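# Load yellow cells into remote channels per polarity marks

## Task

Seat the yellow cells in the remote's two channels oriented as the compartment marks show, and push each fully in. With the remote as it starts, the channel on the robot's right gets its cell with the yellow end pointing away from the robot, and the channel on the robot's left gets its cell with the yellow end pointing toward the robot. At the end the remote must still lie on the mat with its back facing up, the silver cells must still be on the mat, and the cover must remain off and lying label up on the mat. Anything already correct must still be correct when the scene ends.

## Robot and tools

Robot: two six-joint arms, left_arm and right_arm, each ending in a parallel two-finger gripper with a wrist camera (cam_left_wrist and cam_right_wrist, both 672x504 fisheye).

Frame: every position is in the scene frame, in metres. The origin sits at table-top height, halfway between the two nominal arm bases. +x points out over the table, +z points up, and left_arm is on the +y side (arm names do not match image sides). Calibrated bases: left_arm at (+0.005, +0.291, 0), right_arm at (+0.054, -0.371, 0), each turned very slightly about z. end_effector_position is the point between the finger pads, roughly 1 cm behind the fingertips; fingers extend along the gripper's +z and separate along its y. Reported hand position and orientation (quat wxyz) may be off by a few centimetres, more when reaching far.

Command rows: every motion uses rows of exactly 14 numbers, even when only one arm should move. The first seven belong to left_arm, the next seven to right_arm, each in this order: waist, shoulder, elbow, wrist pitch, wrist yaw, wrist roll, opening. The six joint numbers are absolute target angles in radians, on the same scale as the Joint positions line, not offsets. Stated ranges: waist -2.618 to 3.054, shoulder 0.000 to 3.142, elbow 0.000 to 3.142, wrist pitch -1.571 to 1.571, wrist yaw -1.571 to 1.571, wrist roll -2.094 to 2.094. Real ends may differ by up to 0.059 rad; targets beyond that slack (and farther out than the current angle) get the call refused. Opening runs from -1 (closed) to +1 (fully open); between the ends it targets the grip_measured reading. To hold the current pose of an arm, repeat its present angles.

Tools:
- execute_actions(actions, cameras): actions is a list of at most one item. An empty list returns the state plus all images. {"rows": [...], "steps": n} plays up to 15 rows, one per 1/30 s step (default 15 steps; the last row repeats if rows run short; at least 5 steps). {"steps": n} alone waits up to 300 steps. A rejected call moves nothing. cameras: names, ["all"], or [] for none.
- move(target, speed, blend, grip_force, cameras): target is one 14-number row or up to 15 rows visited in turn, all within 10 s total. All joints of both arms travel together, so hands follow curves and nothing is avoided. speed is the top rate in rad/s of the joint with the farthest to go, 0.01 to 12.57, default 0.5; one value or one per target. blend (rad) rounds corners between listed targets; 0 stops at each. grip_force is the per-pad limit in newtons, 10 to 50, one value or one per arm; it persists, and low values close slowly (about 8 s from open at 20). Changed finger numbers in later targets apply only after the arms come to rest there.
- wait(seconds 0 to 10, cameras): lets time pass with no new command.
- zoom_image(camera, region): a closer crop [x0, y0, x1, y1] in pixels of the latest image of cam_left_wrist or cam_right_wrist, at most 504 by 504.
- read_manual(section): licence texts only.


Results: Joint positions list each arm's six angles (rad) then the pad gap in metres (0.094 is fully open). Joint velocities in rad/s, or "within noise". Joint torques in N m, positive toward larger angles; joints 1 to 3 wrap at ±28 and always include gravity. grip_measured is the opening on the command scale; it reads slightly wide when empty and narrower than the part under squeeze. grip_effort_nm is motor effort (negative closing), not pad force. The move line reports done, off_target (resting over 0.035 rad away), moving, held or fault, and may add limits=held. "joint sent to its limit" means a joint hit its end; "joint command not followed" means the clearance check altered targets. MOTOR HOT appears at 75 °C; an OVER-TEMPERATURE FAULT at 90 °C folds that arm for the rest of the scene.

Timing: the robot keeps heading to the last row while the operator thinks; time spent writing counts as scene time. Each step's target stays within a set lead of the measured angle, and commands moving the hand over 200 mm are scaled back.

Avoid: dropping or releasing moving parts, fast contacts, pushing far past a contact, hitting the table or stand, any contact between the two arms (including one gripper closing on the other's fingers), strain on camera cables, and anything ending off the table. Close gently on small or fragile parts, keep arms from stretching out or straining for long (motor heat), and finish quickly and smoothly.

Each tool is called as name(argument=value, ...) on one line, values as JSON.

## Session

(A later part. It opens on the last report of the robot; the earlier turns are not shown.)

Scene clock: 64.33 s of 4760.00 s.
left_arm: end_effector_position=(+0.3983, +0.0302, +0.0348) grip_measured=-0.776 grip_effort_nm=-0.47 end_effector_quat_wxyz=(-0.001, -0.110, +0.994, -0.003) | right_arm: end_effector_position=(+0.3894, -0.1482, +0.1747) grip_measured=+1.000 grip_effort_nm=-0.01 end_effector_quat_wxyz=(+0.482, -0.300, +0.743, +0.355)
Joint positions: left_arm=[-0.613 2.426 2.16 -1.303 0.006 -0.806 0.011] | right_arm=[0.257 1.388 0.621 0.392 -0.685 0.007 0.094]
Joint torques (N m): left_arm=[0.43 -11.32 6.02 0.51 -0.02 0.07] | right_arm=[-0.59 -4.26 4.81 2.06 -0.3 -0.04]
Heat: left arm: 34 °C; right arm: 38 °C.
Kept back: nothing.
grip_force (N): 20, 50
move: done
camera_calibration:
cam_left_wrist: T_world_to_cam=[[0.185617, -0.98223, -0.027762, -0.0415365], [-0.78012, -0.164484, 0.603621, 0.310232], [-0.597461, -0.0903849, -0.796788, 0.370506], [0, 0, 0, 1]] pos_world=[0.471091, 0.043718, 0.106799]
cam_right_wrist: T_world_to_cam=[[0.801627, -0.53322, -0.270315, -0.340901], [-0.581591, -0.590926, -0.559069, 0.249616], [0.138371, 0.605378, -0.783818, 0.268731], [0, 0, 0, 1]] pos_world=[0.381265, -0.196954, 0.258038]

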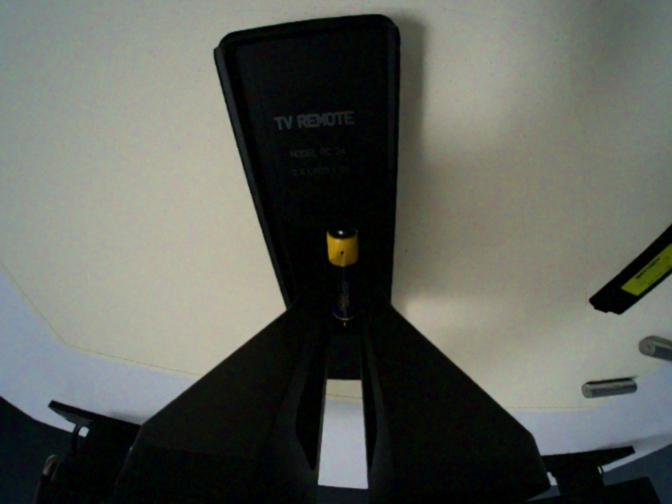

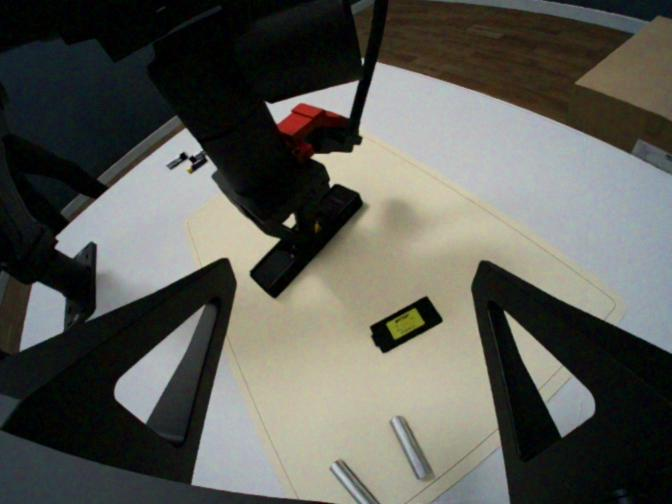

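move(target=[[-0.608,2.452,2.190,-1.272,0.002,-0.800,-0.86,0.25,1.4,0.6,0.4,-0.7,0,1],[-0.608,2.452,2.148,-1.272,0.002,-0.800,-0.86,0.25,1.4,0.6,0.4,-0.7,0,1]], speed=0.15, cameras=["all"])

zoom_image(camera="cam_left_wrist", region=[230, 160, 450, 380])

zoom_image(camera="cam_right_wrist", region=[280, 200, 340, 260])

Scene clock: 67.10 s of 4760.00 s.
left_arm: end_effector_position=(+0.3994, +0.0295, +0.0354) grip_measured=-0.776 grip_effort_nm=-0.47 end_effector_quat_wxyz=(+0.001, -0.110, +0.994, -0.005) | right_arm: end_effector_position=(+0.3894, -0.1482, +0.1747) grip_measured=+1.000 grip_effort_nm=-0.02 end_effector_quat_wxyz=(+0.482, -0.300, +0.743, +0.355)
Joint positions: left_arm=[-0.613 2.426 2.162 -1.3 0.006 -0.805 0.011] | right_arm=[0.257 1.388 0.621 0.392 -0.685 0.007 0.094]
Joint torques (N m): left_arm=[0.42 -11.3 5.97 0.57 -0.03 0.09] | right_arm=[-0.59 -4.26 4.81 2.06 -0.3 -0.04]
Heat: left arm: 34 °C; right arm: 38 °C.
Kept back: nothing.
grip_force (N): 20, 50
move: done
camera_calibration:
cam_left_wrist: T_world_to_cam=[[0.185426, -0.982358, -0.024289, -0.0425024], [-0.782663, -0.162588, 0.600836, 0.311544], [-0.594185, -0.0924004, -0.799003, 0.370368], [0, 0, 0, 1]] pos_world=[0.471783, 0.043123, 0.107706]
cam_right_wrist: T_world_to_cam=[[0.801627, -0.53322, -0.270315, -0.340901], [-0.581591, -0.590926, -0.559069, 0.249616], [0.138371, 0.605378, -0.783818, 0.268731], [0, 0, 0, 1]] pos_world=[0.381265, -0.196954, 0.258038]

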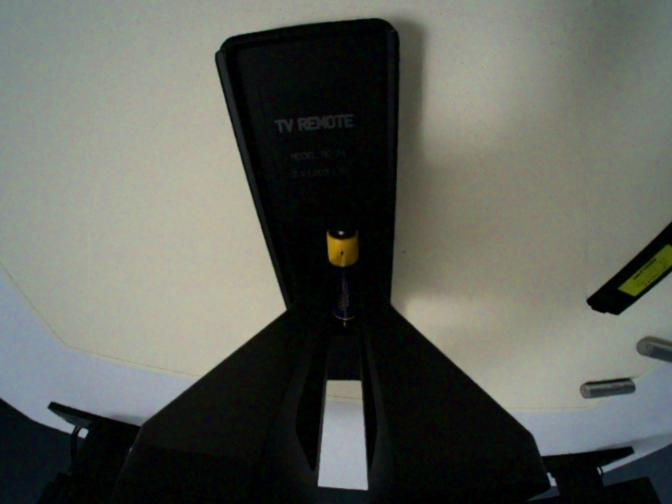

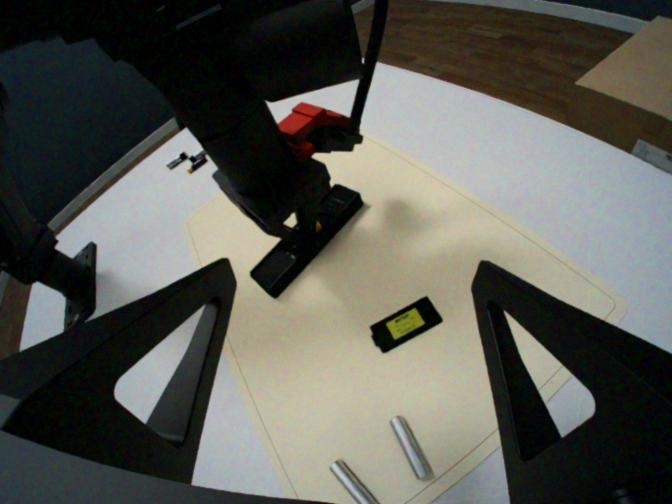

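Scaled by 2.291 from the camera's 672x504 image, which has a finer 960x720 frame.

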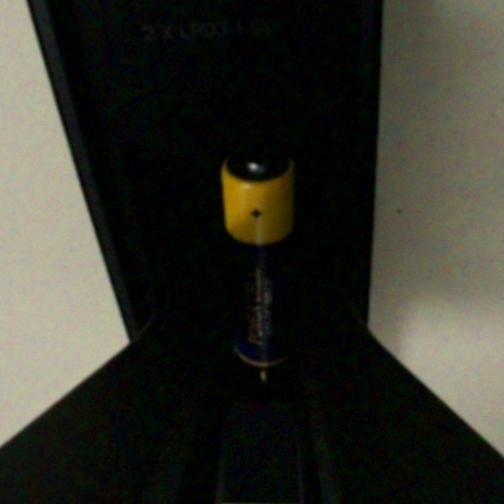

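Scaled by 8.400 from the camera's 672x504 image, which has a finer 960x720 frame.

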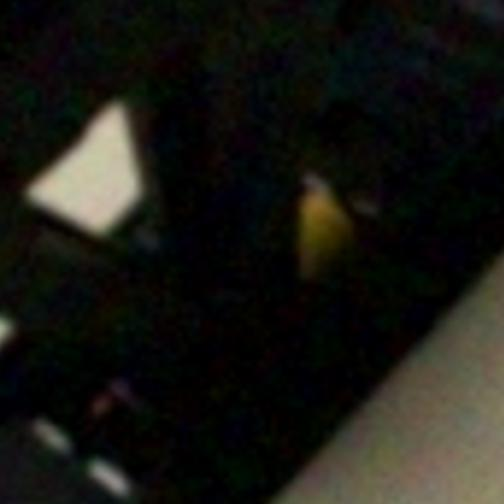

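move(target=[[-0.608,2.452,2.195,-1.262,0.002,-0.800,-0.86,0.25,1.4,0.6,0.4,-0.7,0,1],[-0.608,2.452,2.148,-1.262,0.002,-0.800,-0.86,0.25,1.4,0.6,0.4,-0.7,0,1]], speed=0.15, cameras=["all"])

zoom_image(camera="cam_left_wrist", region=[230, 160, 450, 380])

zoom_image(camera="cam_right_wrist", region=[280, 200, 340, 260])

Scene clock: 69.10 s of 4760.00 s.
left_arm: end_effector_position=(+0.4025, +0.0275, +0.0351) grip_measured=-0.776 grip_effort_nm=-0.47 end_effector_quat_wxyz=(+0.007, -0.110, +0.994, -0.009) | right_arm: end_effector_position=(+0.3894, -0.1482, +0.1747) grip_measured=+1.000 grip_effort_nm=-0.02 end_effector_quat_wxyz=(+0.482, -0.300, +0.743, +0.355)
Joint positions: left_arm=[-0.613 2.426 2.161 -1.284 0.006 -0.805 0.011] | right_arm=[0.257 1.388 0.621 0.392 -0.685 0.007 0.094]
Joint torques (N m): left_arm=[0.38 -11.43 6.08 0.55 -0.04 0.07] | right_arm=[-0.59 -4.26 4.81 2.06 -0.3 -0.04]
Heat: left arm: 34 °C; right arm: 38 °C.
Kept back: nothing.
grip_force (N): 20, 50
move: done
camera_calibration:
cam_left_wrist: T_world_to_cam=[[0.18558, -0.98253, -0.0139368, -0.0454586], [-0.790066, -0.157631, 0.592408, 0.317062], [-0.584256, -0.0989282, -0.805517, 0.368197], [0, 0, 0, 1]] pos_world=[0.474058, 0.0417393, 0.108125]
cam_right_wrist: T_world_to_cam=[[0.801627, -0.53322, -0.270315, -0.340901], [-0.581591, -0.590926, -0.559069, 0.249616], [0.138371, 0.605378, -0.783818, 0.268731], [0, 0, 0, 1]] pos_world=[0.381265, -0.196954, 0.258038]

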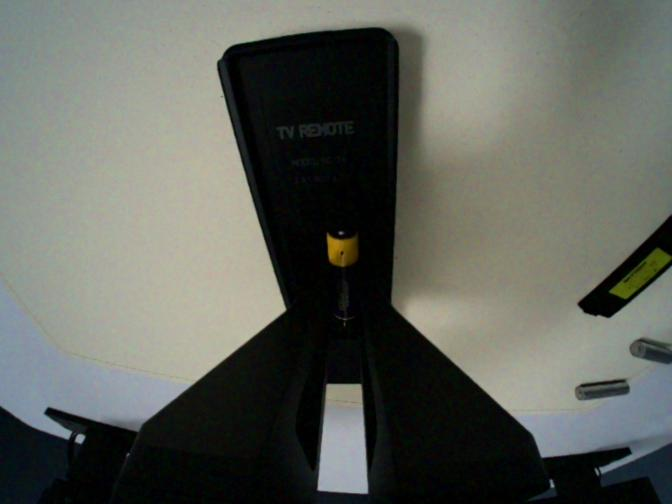

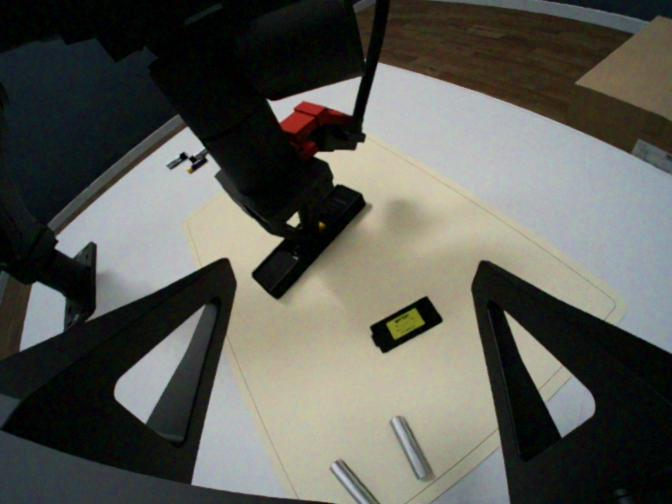

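Scaled by 2.291 from the camera's 672x504 image, which has a finer 960x720 frame.

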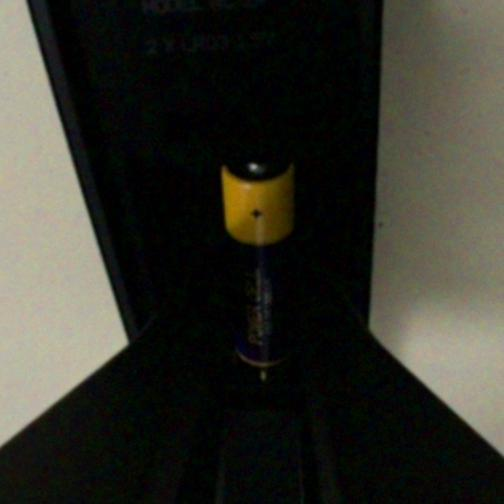

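Scaled by 8.400 from the camera's 672x504 image, which has a finer 960x720 frame.

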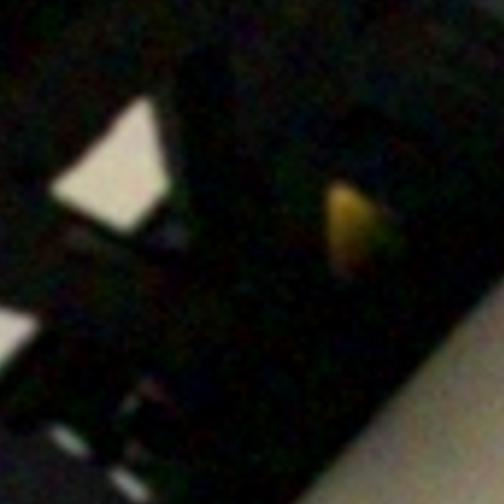

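move(target=[-0.608,2.452,2.148,-1.262,0.002,-0.800,-0.71,0.25,1.4,0.6,0.4,-0.7,0,1], speed=0.15, grip_force=[20,50], cameras=["all"])

zoom_image(camera="cam_left_wrist", region=[230, 160, 450, 380])

zoom_image(camera="cam_right_wrist", region=[250, 180, 370, 300])

Scene clock: 69.87 s of 4760.00 s.
left_arm: end_effector_position=(+0.4026, +0.0277, +0.0351) grip_measured=-0.713 grip_effort_nm=0.16 end_effector_quat_wxyz=(+0.007, -0.110, +0.994, -0.009) | right_arm: end_effector_position=(+0.3894, -0.1482, +0.1747) grip_measured=+1.000 grip_effort_nm=-0.02 end_effector_quat_wxyz=(+0.482, -0.300, +0.743, +0.355)
Joint positions: left_arm=[-0.613 2.426 2.161 -1.284 0.005 -0.805 0.013] | right_arm=[0.257 1.388 0.621 0.392 -0.685 0.007 0.094]
Joint torques (N m): left_arm=[0.38 -11.3 6.11 0.55 -0.03 0.1] | right_arm=[-0.58 -4.26 4.79 2.06 -0.3 -0.04]
Heat: left arm: 34 °C; right arm: 38 °C.
Kept back: nothing.
grip_force (N): 20, 50
move: done
camera_calibration:
cam_left_wrist: T_world_to_cam=[[0.185647, -0.982506, -0.0147208, -0.0453097], [-0.79044, -0.158222, 0.591752, 0.317348], [-0.58373, -0.0982212, -0.805985, 0.367979], [0, 0, 0, 1]] pos_world=[0.474056, 0.0418376, 0.108127]
cam_right_wrist: T_world_to_cam=[[0.801627, -0.53322, -0.270315, -0.340901], [-0.581591, -0.590926, -0.559069, 0.249616], [0.138371, 0.605378, -0.783818, 0.268731], [0, 0, 0, 1]] pos_world=[0.381265, -0.196954, 0.258038]

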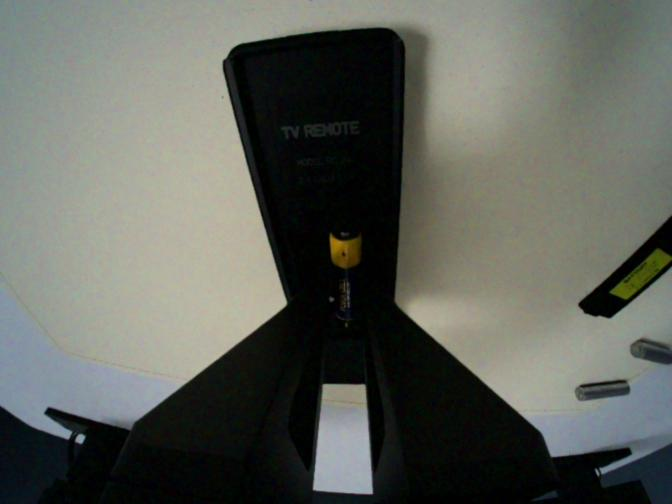

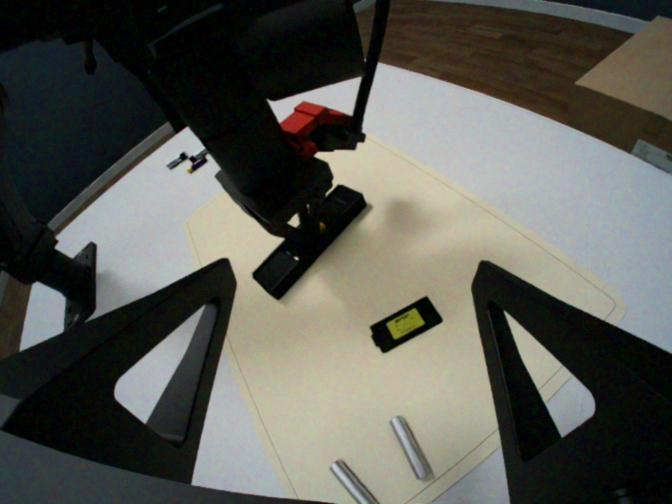

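Scaled by 2.291 from the camera's 672x504 image, which has a finer 960x720 frame.

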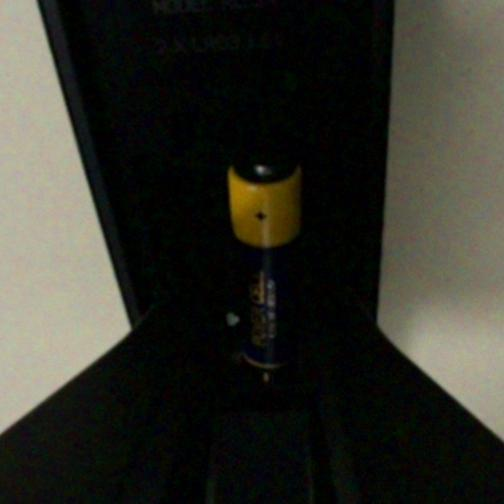

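Scaled by 4.200 from the camera's 672x504 image, which has a finer 960x720 frame.

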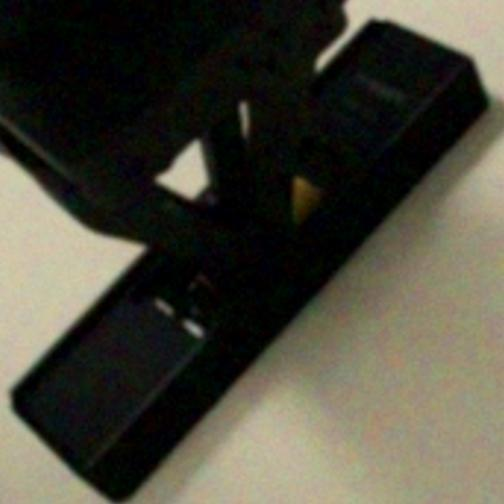

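move(target=[-0.608,2.452,2.205,-1.285,0.002,-0.800,-0.71,0.25,1.4,0.6,0.4,-0.7,0,1], speed=0.06, cameras=["all"])

zoom_image(camera="cam_left_wrist", region=[230, 160, 450, 380])

zoom_image(camera="cam_right_wrist", region=[250, 180, 370, 300])

Scene clock: 71.90 s of 4760.00 s.
left_arm: end_effector_position=(+0.4062, +0.0253, +0.0397) grip_measured=-0.713 grip_effort_nm=0.16 end_effector_quat_wxyz=(+0.013, -0.110, +0.994, -0.014) | right_arm: end_effector_position=(+0.3894, -0.1482, +0.1747) grip_measured=+1.000 grip_effort_nm=-0.02 end_effector_quat_wxyz=(+0.482, -0.300, +0.743, +0.355)
Joint positions: left_arm=[-0.613 2.426 2.179 -1.285 0.005 -0.805 0.013] | right_arm=[0.257 1.388 0.621 0.392 -0.685 0.007 0.094]
Joint torques (N m): left_arm=[0.36 -11.37 10.02 0.34 -0.05 0.08] | right_arm=[-0.59 -4.26 4.79 2.06 -0.3 -0.04]
Heat: left arm: 34 °C; right arm: 39 °C.
Kept back: nothing.
grip_force (N): 20, 50
move: done
camera_calibration:
cam_left_wrist: T_world_to_cam=[[0.185709, -0.9826, -0.0030574, -0.048709], [-0.798685, -0.152761, 0.582036, 0.320662], [-0.572376, -0.105647, -0.813157, 0.369467], [0, 0, 0, 1]] pos_world=[0.476628, 0.0401562, 0.113649]
cam_right_wrist: T_world_to_cam=[[0.801627, -0.53322, -0.270315, -0.340901], [-0.581591, -0.590926, -0.559069, 0.249616], [0.138371, 0.605378, -0.783818, 0.268731], [0, 0, 0, 1]] pos_world=[0.381265, -0.196954, 0.258038]

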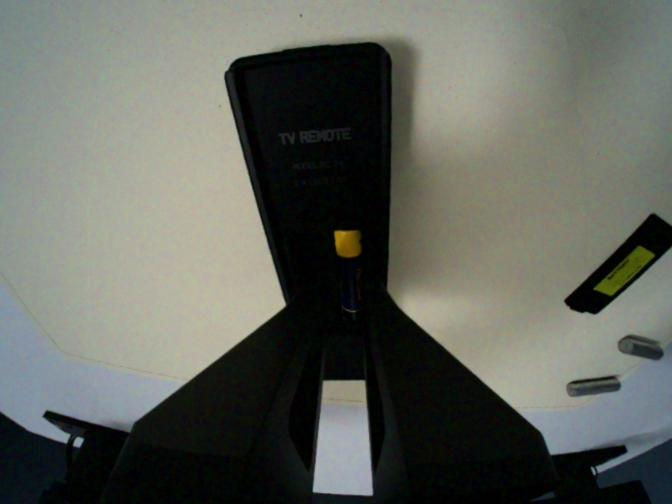

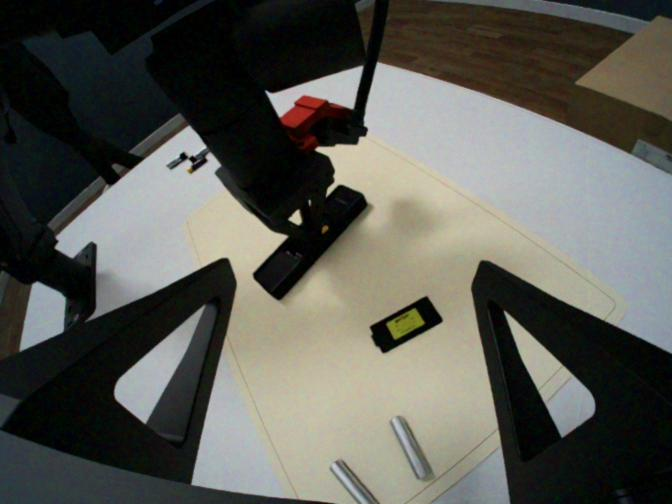

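Scaled by 2.291 from the camera's 672x504 image, which has a finer 960x720 frame.

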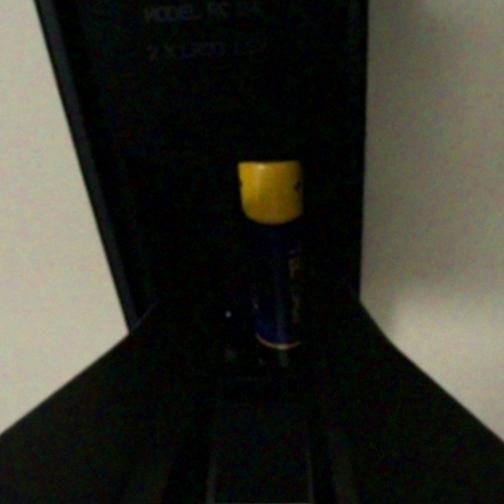

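Scaled by 4.200 from the camera's 672x504 image, which has a finer 960x720 frame.

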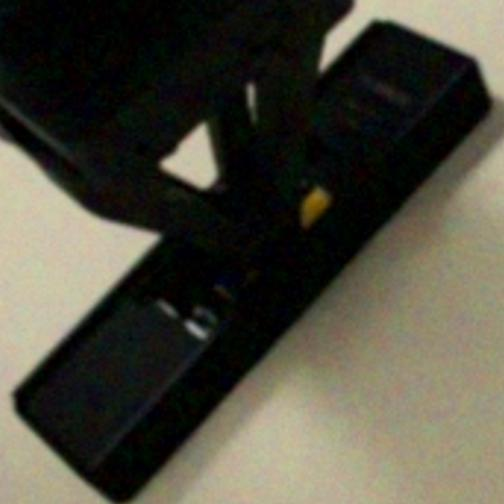

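move(target=[[-0.608,2.44,2.33,-1.41,0.002,-0.800,-0.71,0.25,1.4,0.6,0.4,-0.7,0,1],[-0.50,2.44,2.36,-1.48,0.002,-0.69,-0.6,0.25,1.4,0.6,0.4,-0.7,0,1]], speed=0.4, cameras=["all"])

zoom_image(camera="cam_left_wrist", region=[330, 140, 480, 320])

zoom_image(camera="cam_right_wrist", region=[250, 180, 370, 300])

Scene clock: 74.90 s of 4760.00 s.
left_arm: end_effector_position=(+0.4259, +0.0787, +0.0789) grip_measured=-0.603 grip_effort_nm=0.16 end_effector_quat_wxyz=(+0.004, -0.114, +0.993, -0.005) | right_arm: end_effector_position=(+0.3894, -0.1482, +0.1747) grip_measured=+1.000 grip_effort_nm=-0.02 end_effector_quat_wxyz=(+0.482, -0.300, +0.743, +0.355)
Joint positions: left_arm=[-0.496 2.426 2.336 -1.469 0.004 -0.696 0.019] | right_arm=[0.257 1.388 0.621 0.392 -0.685 0.007 0.094]
Joint torques (N m): left_arm=[-0.43 -12.31 9.73 0.22 -0.02 0.1] | right_arm=[-0.59 -4.26 4.81 2.06 -0.3 -0.04]
Heat: left arm: 34 °C; right arm: 39 °C.
Kept back: nothing.
grip_force (N): 20, 50
move: done
camera_calibration:
cam_left_wrist: T_world_to_cam=[[0.193747, -0.980766, -0.0236654, -0.00172219], [-0.784712, -0.169405, 0.596262, 0.316023], [-0.588803, -0.0969535, -0.802441, 0.42382], [0, 0, 0, 1]] pos_world=[0.497867, 0.0929376, 0.151617]
cam_right_wrist: T_world_to_cam=[[0.801627, -0.53322, -0.270315, -0.340901], [-0.581591, -0.590926, -0.559069, 0.249616], [0.138371, 0.605378, -0.783818, 0.268731], [0, 0, 0, 1]] pos_world=[0.381265, -0.196954, 0.258038]

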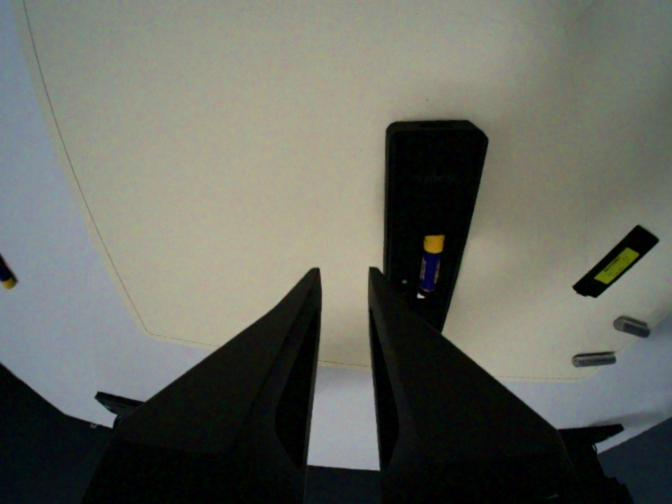

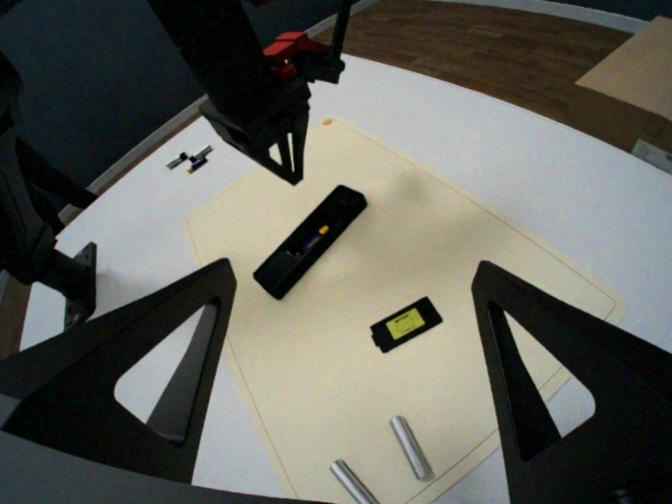

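Scaled by 2.800 from the camera's 672x504 image, which has a finer 960x720 frame.

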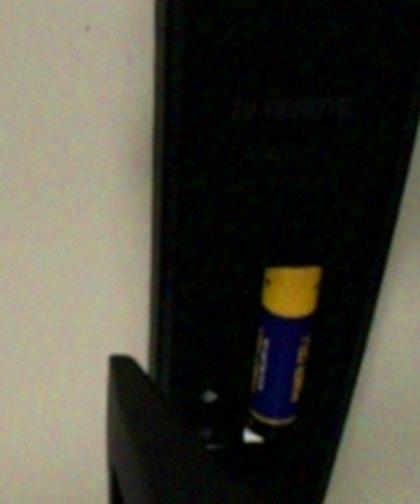

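Scaled by 4.200 from the camera's 672x504 image, which has a finer 960x720 frame.

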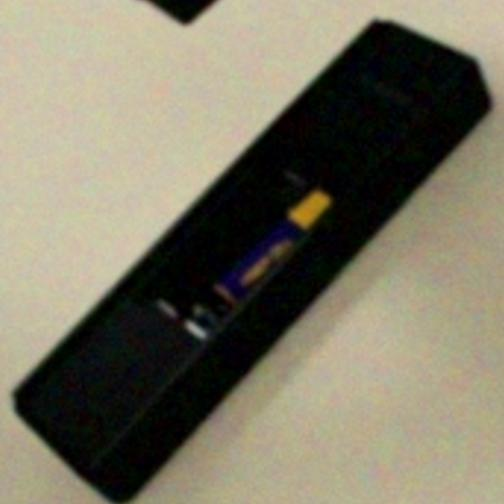

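move(target=[-0.610,2.532,2.41,-1.44,0.002,-0.826,-1,0.25,1.4,0.6,0.4,-0.7,0,1], speed=0.5, cameras=["all"])

zoom_image(camera="cam_left_wrist", region=[230, 160, 450, 380])

zoom_image(camera="cam_right_wrist", region=[250, 180, 370, 300])

Scene clock: 77.40 s of 4760.00 s.
left_arm: end_effector_position=(+0.4063, +0.0235, +0.0534) grip_measured=-0.986 grip_effort_nm=-0.46 end_effector_quat_wxyz=(-0.004, -0.115, +0.993, -0.001) | right_arm: end_effector_position=(+0.3894, -0.1482, +0.1747) grip_measured=+1.000 grip_effort_nm=-0.02 end_effector_quat_wxyz=(+0.482, -0.300, +0.743, +0.355)
Joint positions: left_arm=[-0.616 2.509 2.384 -1.451 0.007 -0.818 0.001] | right_arm=[0.257 1.388 0.621 0.392 -0.685 0.007 0.094]
Joint torques (N m): left_arm=[0.36 -11.97 9.88 0.4 -0.05 -0.09] | right_arm=[-0.59 -4.26 4.81 2.06 -0.3 -0.04]
Heat: left arm: 34 °C; right arm: 39 °C.
Kept back: nothing.
grip_force (N): 20, 50
move: done
camera_calibration:
cam_left_wrist: T_world_to_cam=[[0.194799, -0.980328, -0.0318022, -0.0526979], [-0.774954, -0.173703, 0.60768, 0.301982], [-0.601249, -0.0937299, -0.793545, 0.390871], [0, 0, 0, 1]] pos_world=[0.479298, 0.0374301, 0.124989]
cam_right_wrist: T_world_to_cam=[[0.801627, -0.53322, -0.270315, -0.340901], [-0.581591, -0.590926, -0.559069, 0.249616], [0.138371, 0.605378, -0.783818, 0.268731], [0, 0, 0, 1]] pos_world=[0.381265, -0.196954, 0.258038]

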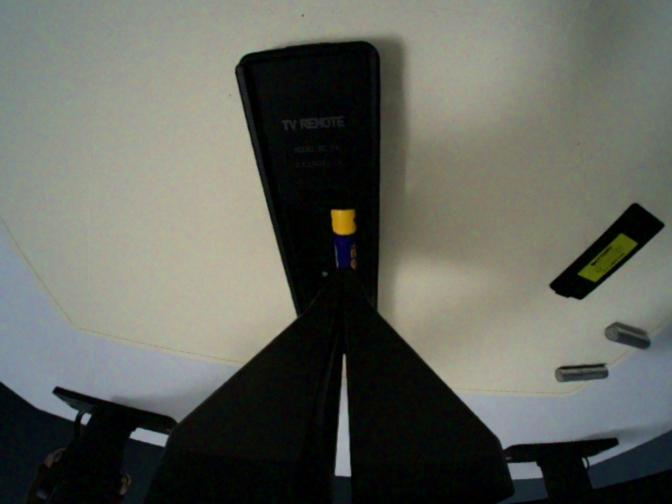

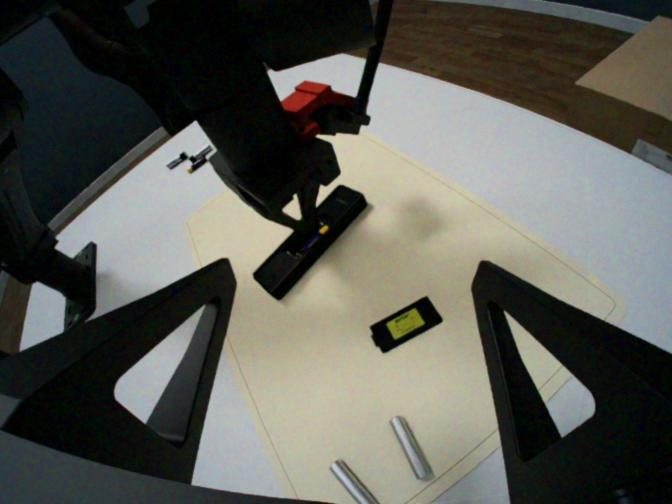

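Scaled by 2.291 from the camera's 672x504 image, which has a finer 960x720 frame.

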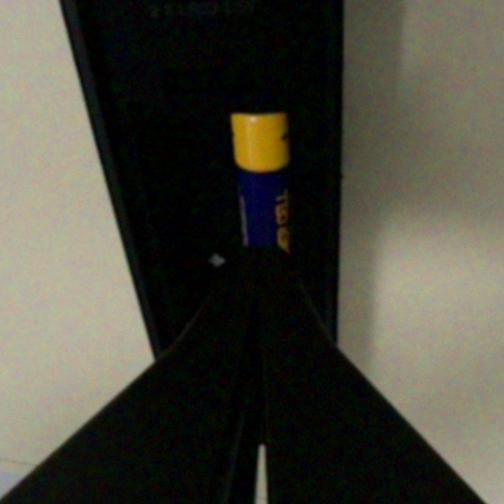

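Scaled by 4.200 from the camera's 672x504 image, which has a finer 960x720 frame.

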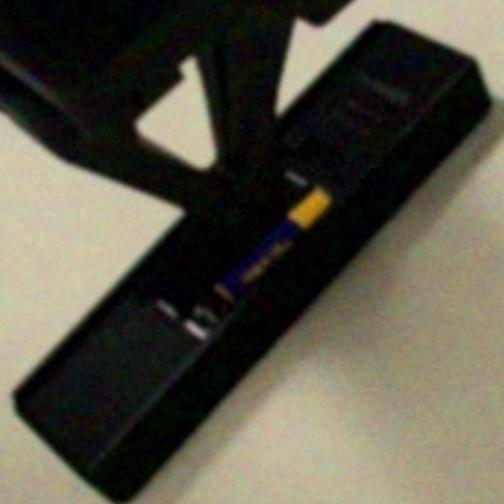

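move(target=[-0.610,2.532,2.325,-1.39,0.002,-0.826,-1,0.25,1.4,0.6,0.4,-0.7,0,1], speed=0.2, cameras=["all"])

zoom_image(camera="cam_left_wrist", region=[230, 160, 450, 380])

zoom_image(camera="cam_right_wrist", region=[250, 180, 370, 300])

Scene clock: 78.73 s of 4760.00 s.
left_arm: end_effector_position=(+0.4073, +0.0228, +0.0411) grip_measured=-0.986 grip_effort_nm=-0.47 end_effector_quat_wxyz=(-0.004, -0.115, +0.993, -0.001) | right_arm: end_effector_position=(+0.3894, -0.1482, +0.1747) grip_measured=+1.000 grip_effort_nm=-0.01 end_effector_quat_wxyz=(+0.482, -0.300, +0.743, +0.355)
Joint positions: left_arm=[-0.616 2.509 2.336 -1.402 0.007 -0.818 0.001] | right_arm=[0.257 1.388 0.621 0.392 -0.685 0.007 0.094]
Joint torques (N m): left_arm=[0.43 -12 6.27 0.38 -0.04 -0.07] | right_arm=[-0.59 -4.26 4.81 2.06 -0.3 -0.04]
Heat: left arm: 34 °C; right arm: 39 °C.
Kept back: nothing.
grip_force (N): 20, 50
move: done
camera_calibration:
cam_left_wrist: T_world_to_cam=[[0.195199, -0.980256, -0.031544, -0.0541899], [-0.775056, -0.173887, 0.607496, 0.310125], [-0.600987, -0.0941346, -0.793696, 0.381631], [0, 0, 0, 1]] pos_world=[0.480298, 0.0367313, 0.11279]
cam_right_wrist: T_world_to_cam=[[0.801627, -0.53322, -0.270315, -0.340901], [-0.581591, -0.590926, -0.559069, 0.249616], [0.138371, 0.605378, -0.783818, 0.268731], [0, 0, 0, 1]] pos_world=[0.381265, -0.196954, 0.258038]

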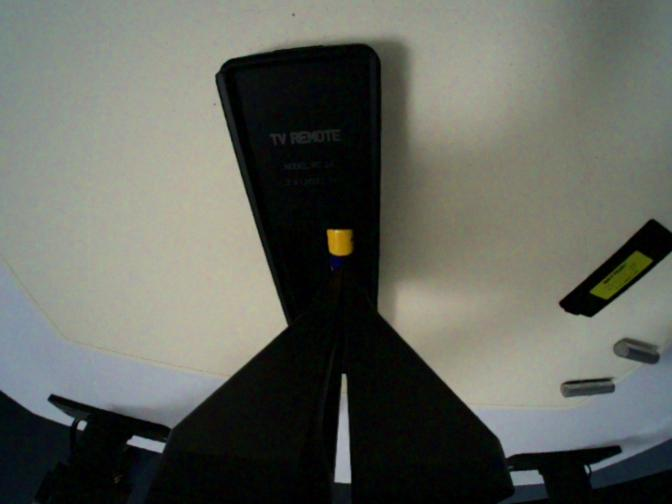

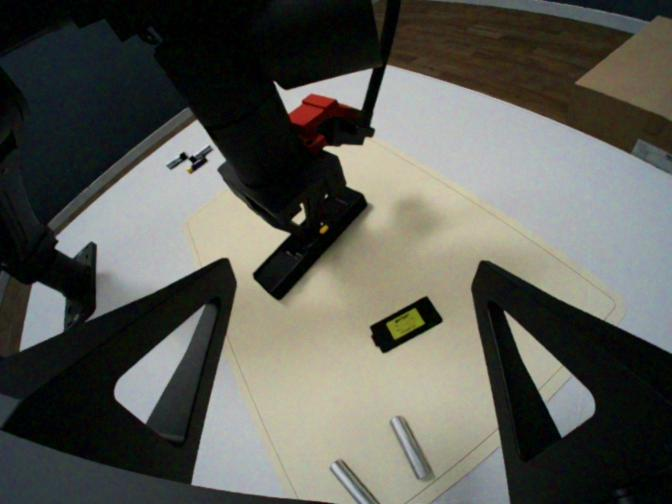

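Scaled by 2.291 from the camera's 672x504 image, which has a finer 960x720 frame.

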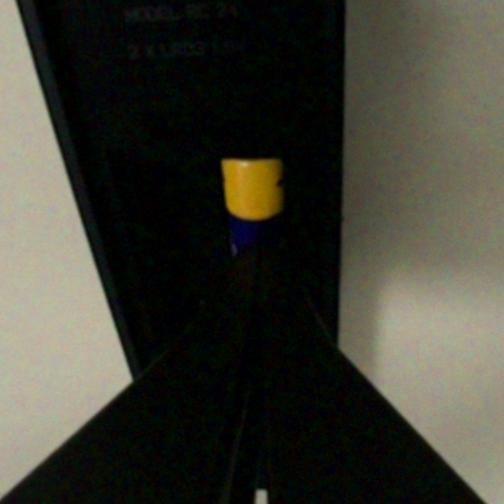

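Scaled by 4.200 from the camera's 672x504 image, which has a finer 960x720 frame.

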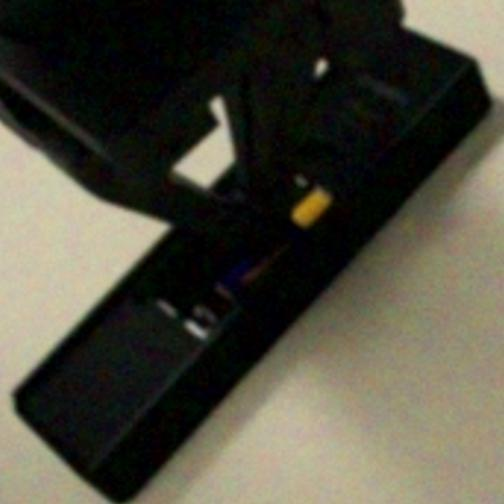

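move(target=[[-0.610,2.532,2.309,-1.374,0.002,-0.826,-1,0.25,1.4,0.6,0.4,-0.7,0,1],[-0.610,2.532,2.297,-1.362,0.002,-0.826,-1,0.25,1.4,0.6,0.4,-0.7,0,1]], speed=0.1, cameras=["all"])

zoom_image(camera="cam_right_wrist", region=[250, 180, 370, 300])

Scene clock: 80.03 s of 4760.00 s.
left_arm: end_effector_position=(+0.4072, +0.0229, +0.0370) grip_measured=-0.986 grip_effort_nm=-0.47 end_effector_quat_wxyz=(-0.004, -0.115, +0.993, -0.001) | right_arm: end_effector_position=(+0.3894, -0.1482, +0.1747) grip_measured=+1.000 grip_effort_nm=-0.01 end_effector_quat_wxyz=(+0.482, -0.300, +0.743, +0.355)
Joint positions: left_arm=[-0.616 2.509 2.319 -1.387 0.007 -0.818 0.001] | right_arm=[0.257 1.388 0.621 0.392 -0.685 0.007 0.094]
Joint torques (N m): left_arm=[0.36 -11.99 5.2 0.53 -0.04 -0.06] | right_arm=[-0.59 -4.26 4.81 2.06 -0.31 -0.04]
Heat: left arm: 34 °C; right arm: 39 °C.
Kept back: nothing.
grip_force (N): 20, 50
move: done
camera_calibration:
cam_left_wrist: T_world_to_cam=[[0.195131, -0.980234, -0.032638, -0.0540758], [-0.774289, -0.174389, 0.608329, 0.312257], [-0.601997, -0.0934327, -0.793013, 0.378692], [0, 0, 0, 1]] pos_world=[0.4803, 0.0368295, 0.108588]
cam_right_wrist: T_world_to_cam=[[0.801627, -0.53322, -0.270315, -0.340901], [-0.581591, -0.590926, -0.559069, 0.249616], [0.138371, 0.605378, -0.783818, 0.268731], [0, 0, 0, 1]] pos_world=[0.381265, -0.196954, 0.258038]

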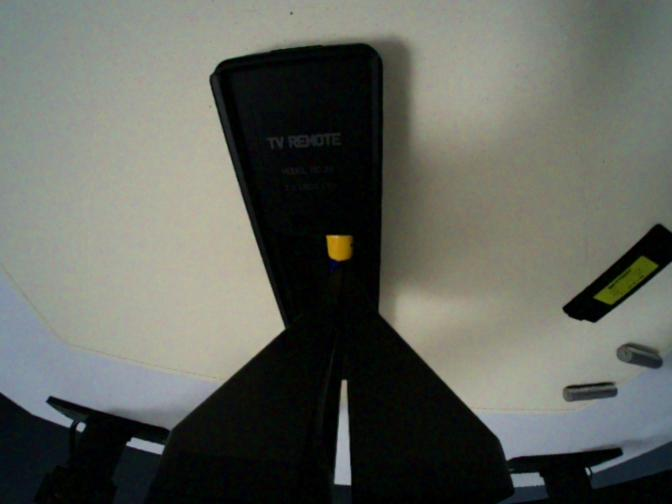

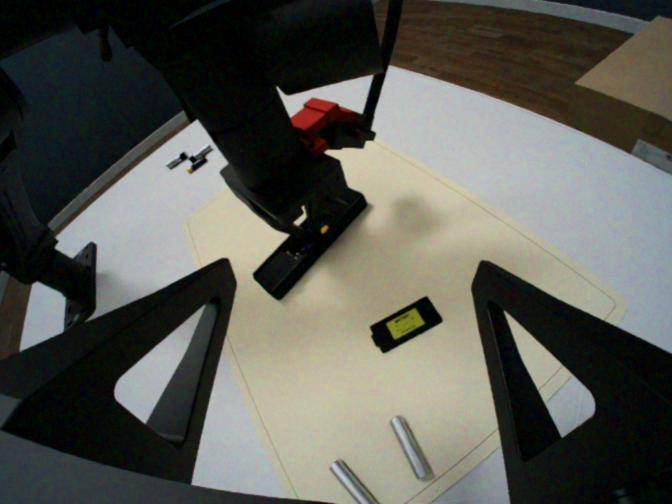

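Scaled by 4.200 from the camera's 672x504 image, which has a finer 960x720 frame.

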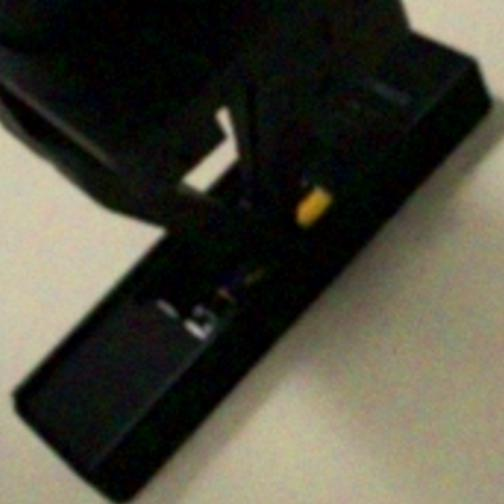

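move(target=[[-0.610,2.532,2.275,-1.345,0.002,-0.826,-1,0.25,1.4,0.6,0.4,-0.7,0,1]], speed=0.1, cameras=["all"])

zoom_image(camera="cam_right_wrist", region=[250, 180, 370, 300])

Scene clock: 81.13 s of 4760.00 s.
left_arm: end_effector_position=(+0.4069, +0.0231, +0.0356) grip_measured=-0.986 grip_effort_nm=-0.47 end_effector_quat_wxyz=(-0.005, -0.115, +0.993, +0.000) | right_arm: end_effector_position=(+0.3894, -0.1482, +0.1747) grip_measured=+1.000 grip_effort_nm=-0.01 end_effector_quat_wxyz=(+0.482, -0.300, +0.743, +0.355)
Joint positions: left_arm=[-0.616 2.509 2.313 -1.383 0.007 -0.818 0.001] | right_arm=[0.257 1.388 0.621 0.392 -0.685 0.007 0.094]
Joint torques (N m): left_arm=[0.36 -11.99 3.69 0.64 -0.03 -0.08] | right_arm=[-0.59 -4.26 4.81 2.06 -0.3 -0.04]
Heat: left arm: 34 °C; right arm: 39 °C.
Kept back: nothing.
grip_force (N): 20, 50
move: off_target (left_arm); left_arm: the elbow is farthest, 0.038 rad from its target
camera_calibration:
cam_left_wrist: T_world_to_cam=[[0.195139, -0.980186, -0.0339978, -0.0538539], [-0.773312, -0.17509, 0.60937, 0.312542], [-0.603249, -0.0926211, -0.792157, 0.377791], [0, 0, 0, 1]] pos_world=[0.480103, 0.0369275, 0.106985]
cam_right_wrist: T_world_to_cam=[[0.801627, -0.53322, -0.270315, -0.340901], [-0.581591, -0.590926, -0.559069, 0.249616], [0.138371, 0.605378, -0.783818, 0.268731], [0, 0, 0, 1]] pos_world=[0.381265, -0.196954, 0.258038]

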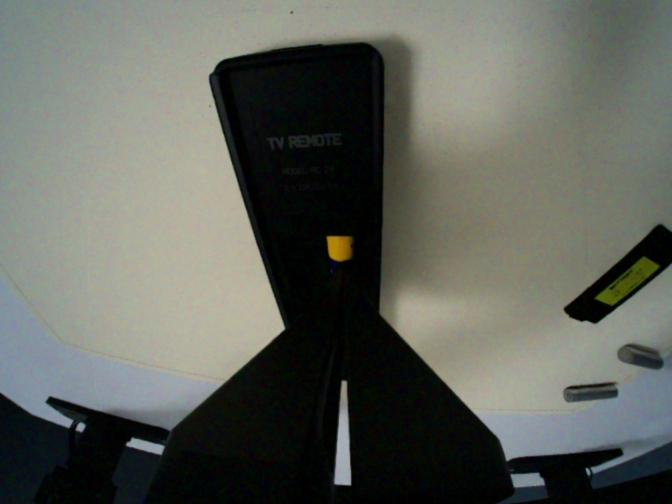

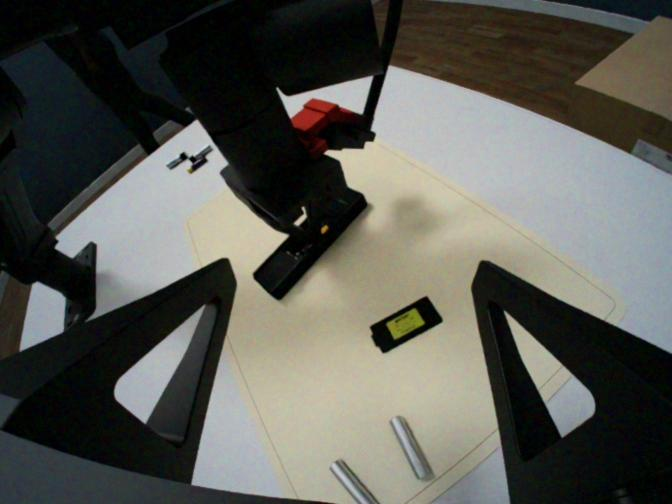

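Scaled by 4.200 from the camera's 672x504 image, which has a finer 960x720 frame.

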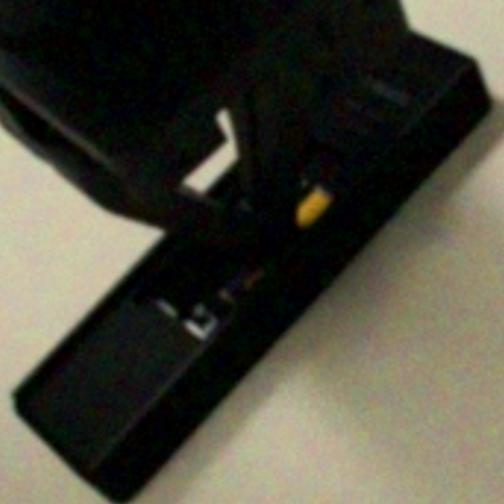

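move(target=[[-0.610,2.52,2.36,-1.42,0.002,-0.826,-1,0.25,1.4,0.6,0.4,-0.7,0,1],[-0.48,2.48,2.40,-1.50,0.002,-0.67,-1,0.25,1.4,0.6,0.4,-0.7,0,1]], speed=0.4, cameras=["all"])

zoom_image(camera="cam_left_wrist", region=[360, 200, 480, 320])

zoom_image(camera="cam_right_wrist", region=[270, 200, 350, 280])

Scene clock: 83.47 s of 4760.00 s.
left_arm: end_effector_position=(+0.4294, +0.0877, +0.0514) grip_measured=-0.986 grip_effort_nm=-0.47 end_effector_quat_wxyz=(-0.023, -0.115, +0.993, +0.012) | right_arm: end_effector_position=(+0.3894, -0.1482, +0.1747) grip_measured=+1.000 grip_effort_nm=-0.01 end_effector_quat_wxyz=(+0.482, -0.300, +0.743, +0.355)
Joint positions: left_arm=[-0.475 2.509 2.375 -1.489 0.005 -0.676 0.001] | right_arm=[0.257 1.388 0.621 0.392 -0.685 0.007 0.094]
Joint torques (N m): left_arm=[-0.46 -16.64 9.65 0.05 -0.04 0.09] | right_arm=[-0.59 -4.26 4.79 2.06 -0.3 -0.04]
Heat: left arm: 34 °C; right arm: 39 °C.
Kept back: nothing.
grip_force (N): 20, 50
move: done
camera_calibration:
cam_left_wrist: T_world_to_cam=[[0.192438, -0.979444, -0.0604692, 0.00814413], [-0.748993, -0.186413, 0.635814, 0.320768], [-0.634017, -0.0770635, -0.76947, 0.420643], [0, 0, 0, 1]] pos_world=[0.50538, 0.100188, 0.120216]
cam_right_wrist: T_world_to_cam=[[0.801627, -0.53322, -0.270315, -0.340901], [-0.581591, -0.590926, -0.559069, 0.249616], [0.138371, 0.605378, -0.783818, 0.268731], [0, 0, 0, 1]] pos_world=[0.381265, -0.196954, 0.258038]

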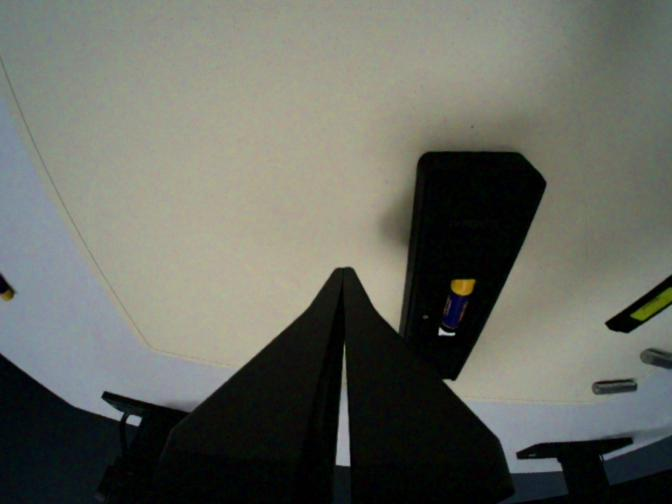

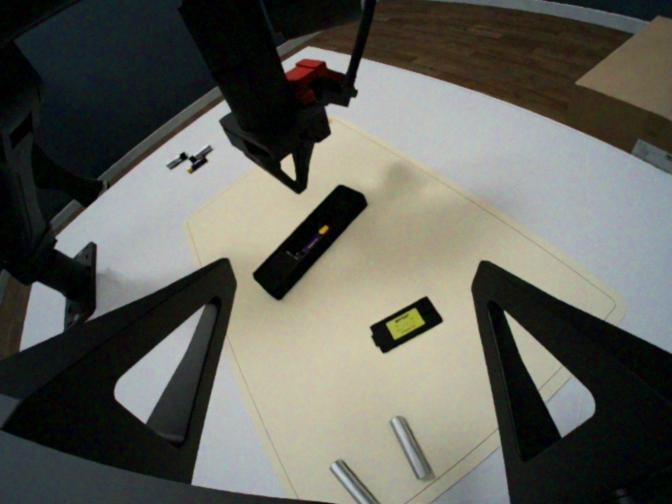

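Scaled by 4.200 from the camera's 672x504 image, which has a finer 960x720 frame.

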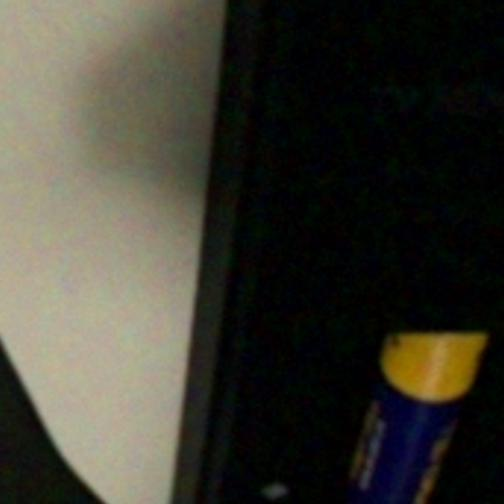

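Scaled by 6.300 from the camera's 672x504 image, which has a finer 960x720 frame.

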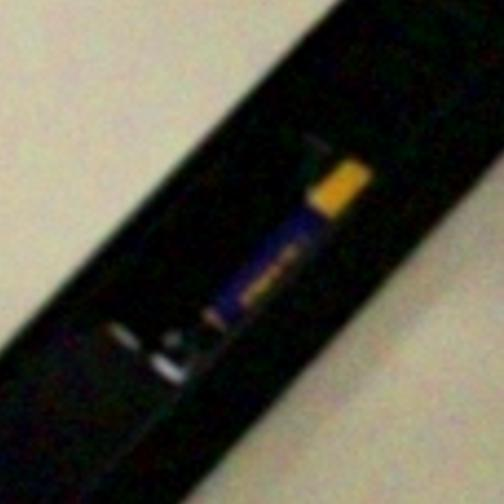

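zoom_image(camera="cam_left_wrist", region=[410, 260, 490, 350])

zoom_image(camera="cam_right_wrist", region=[285, 235, 325, 270])

Scaled by 5.600 from the camera's 672x504 image, which has a finer 960x720 frame.

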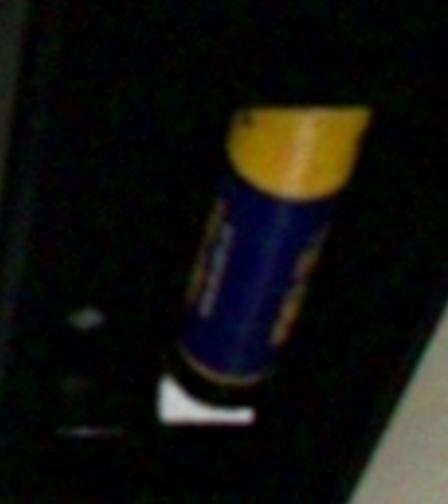

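Scaled by 12.600 from the camera's 672x504 image, which has a finer 960x720 frame.

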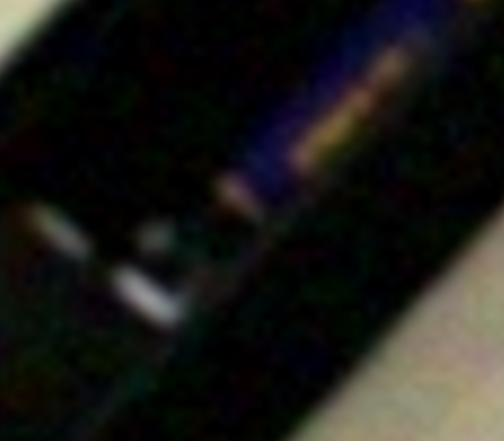

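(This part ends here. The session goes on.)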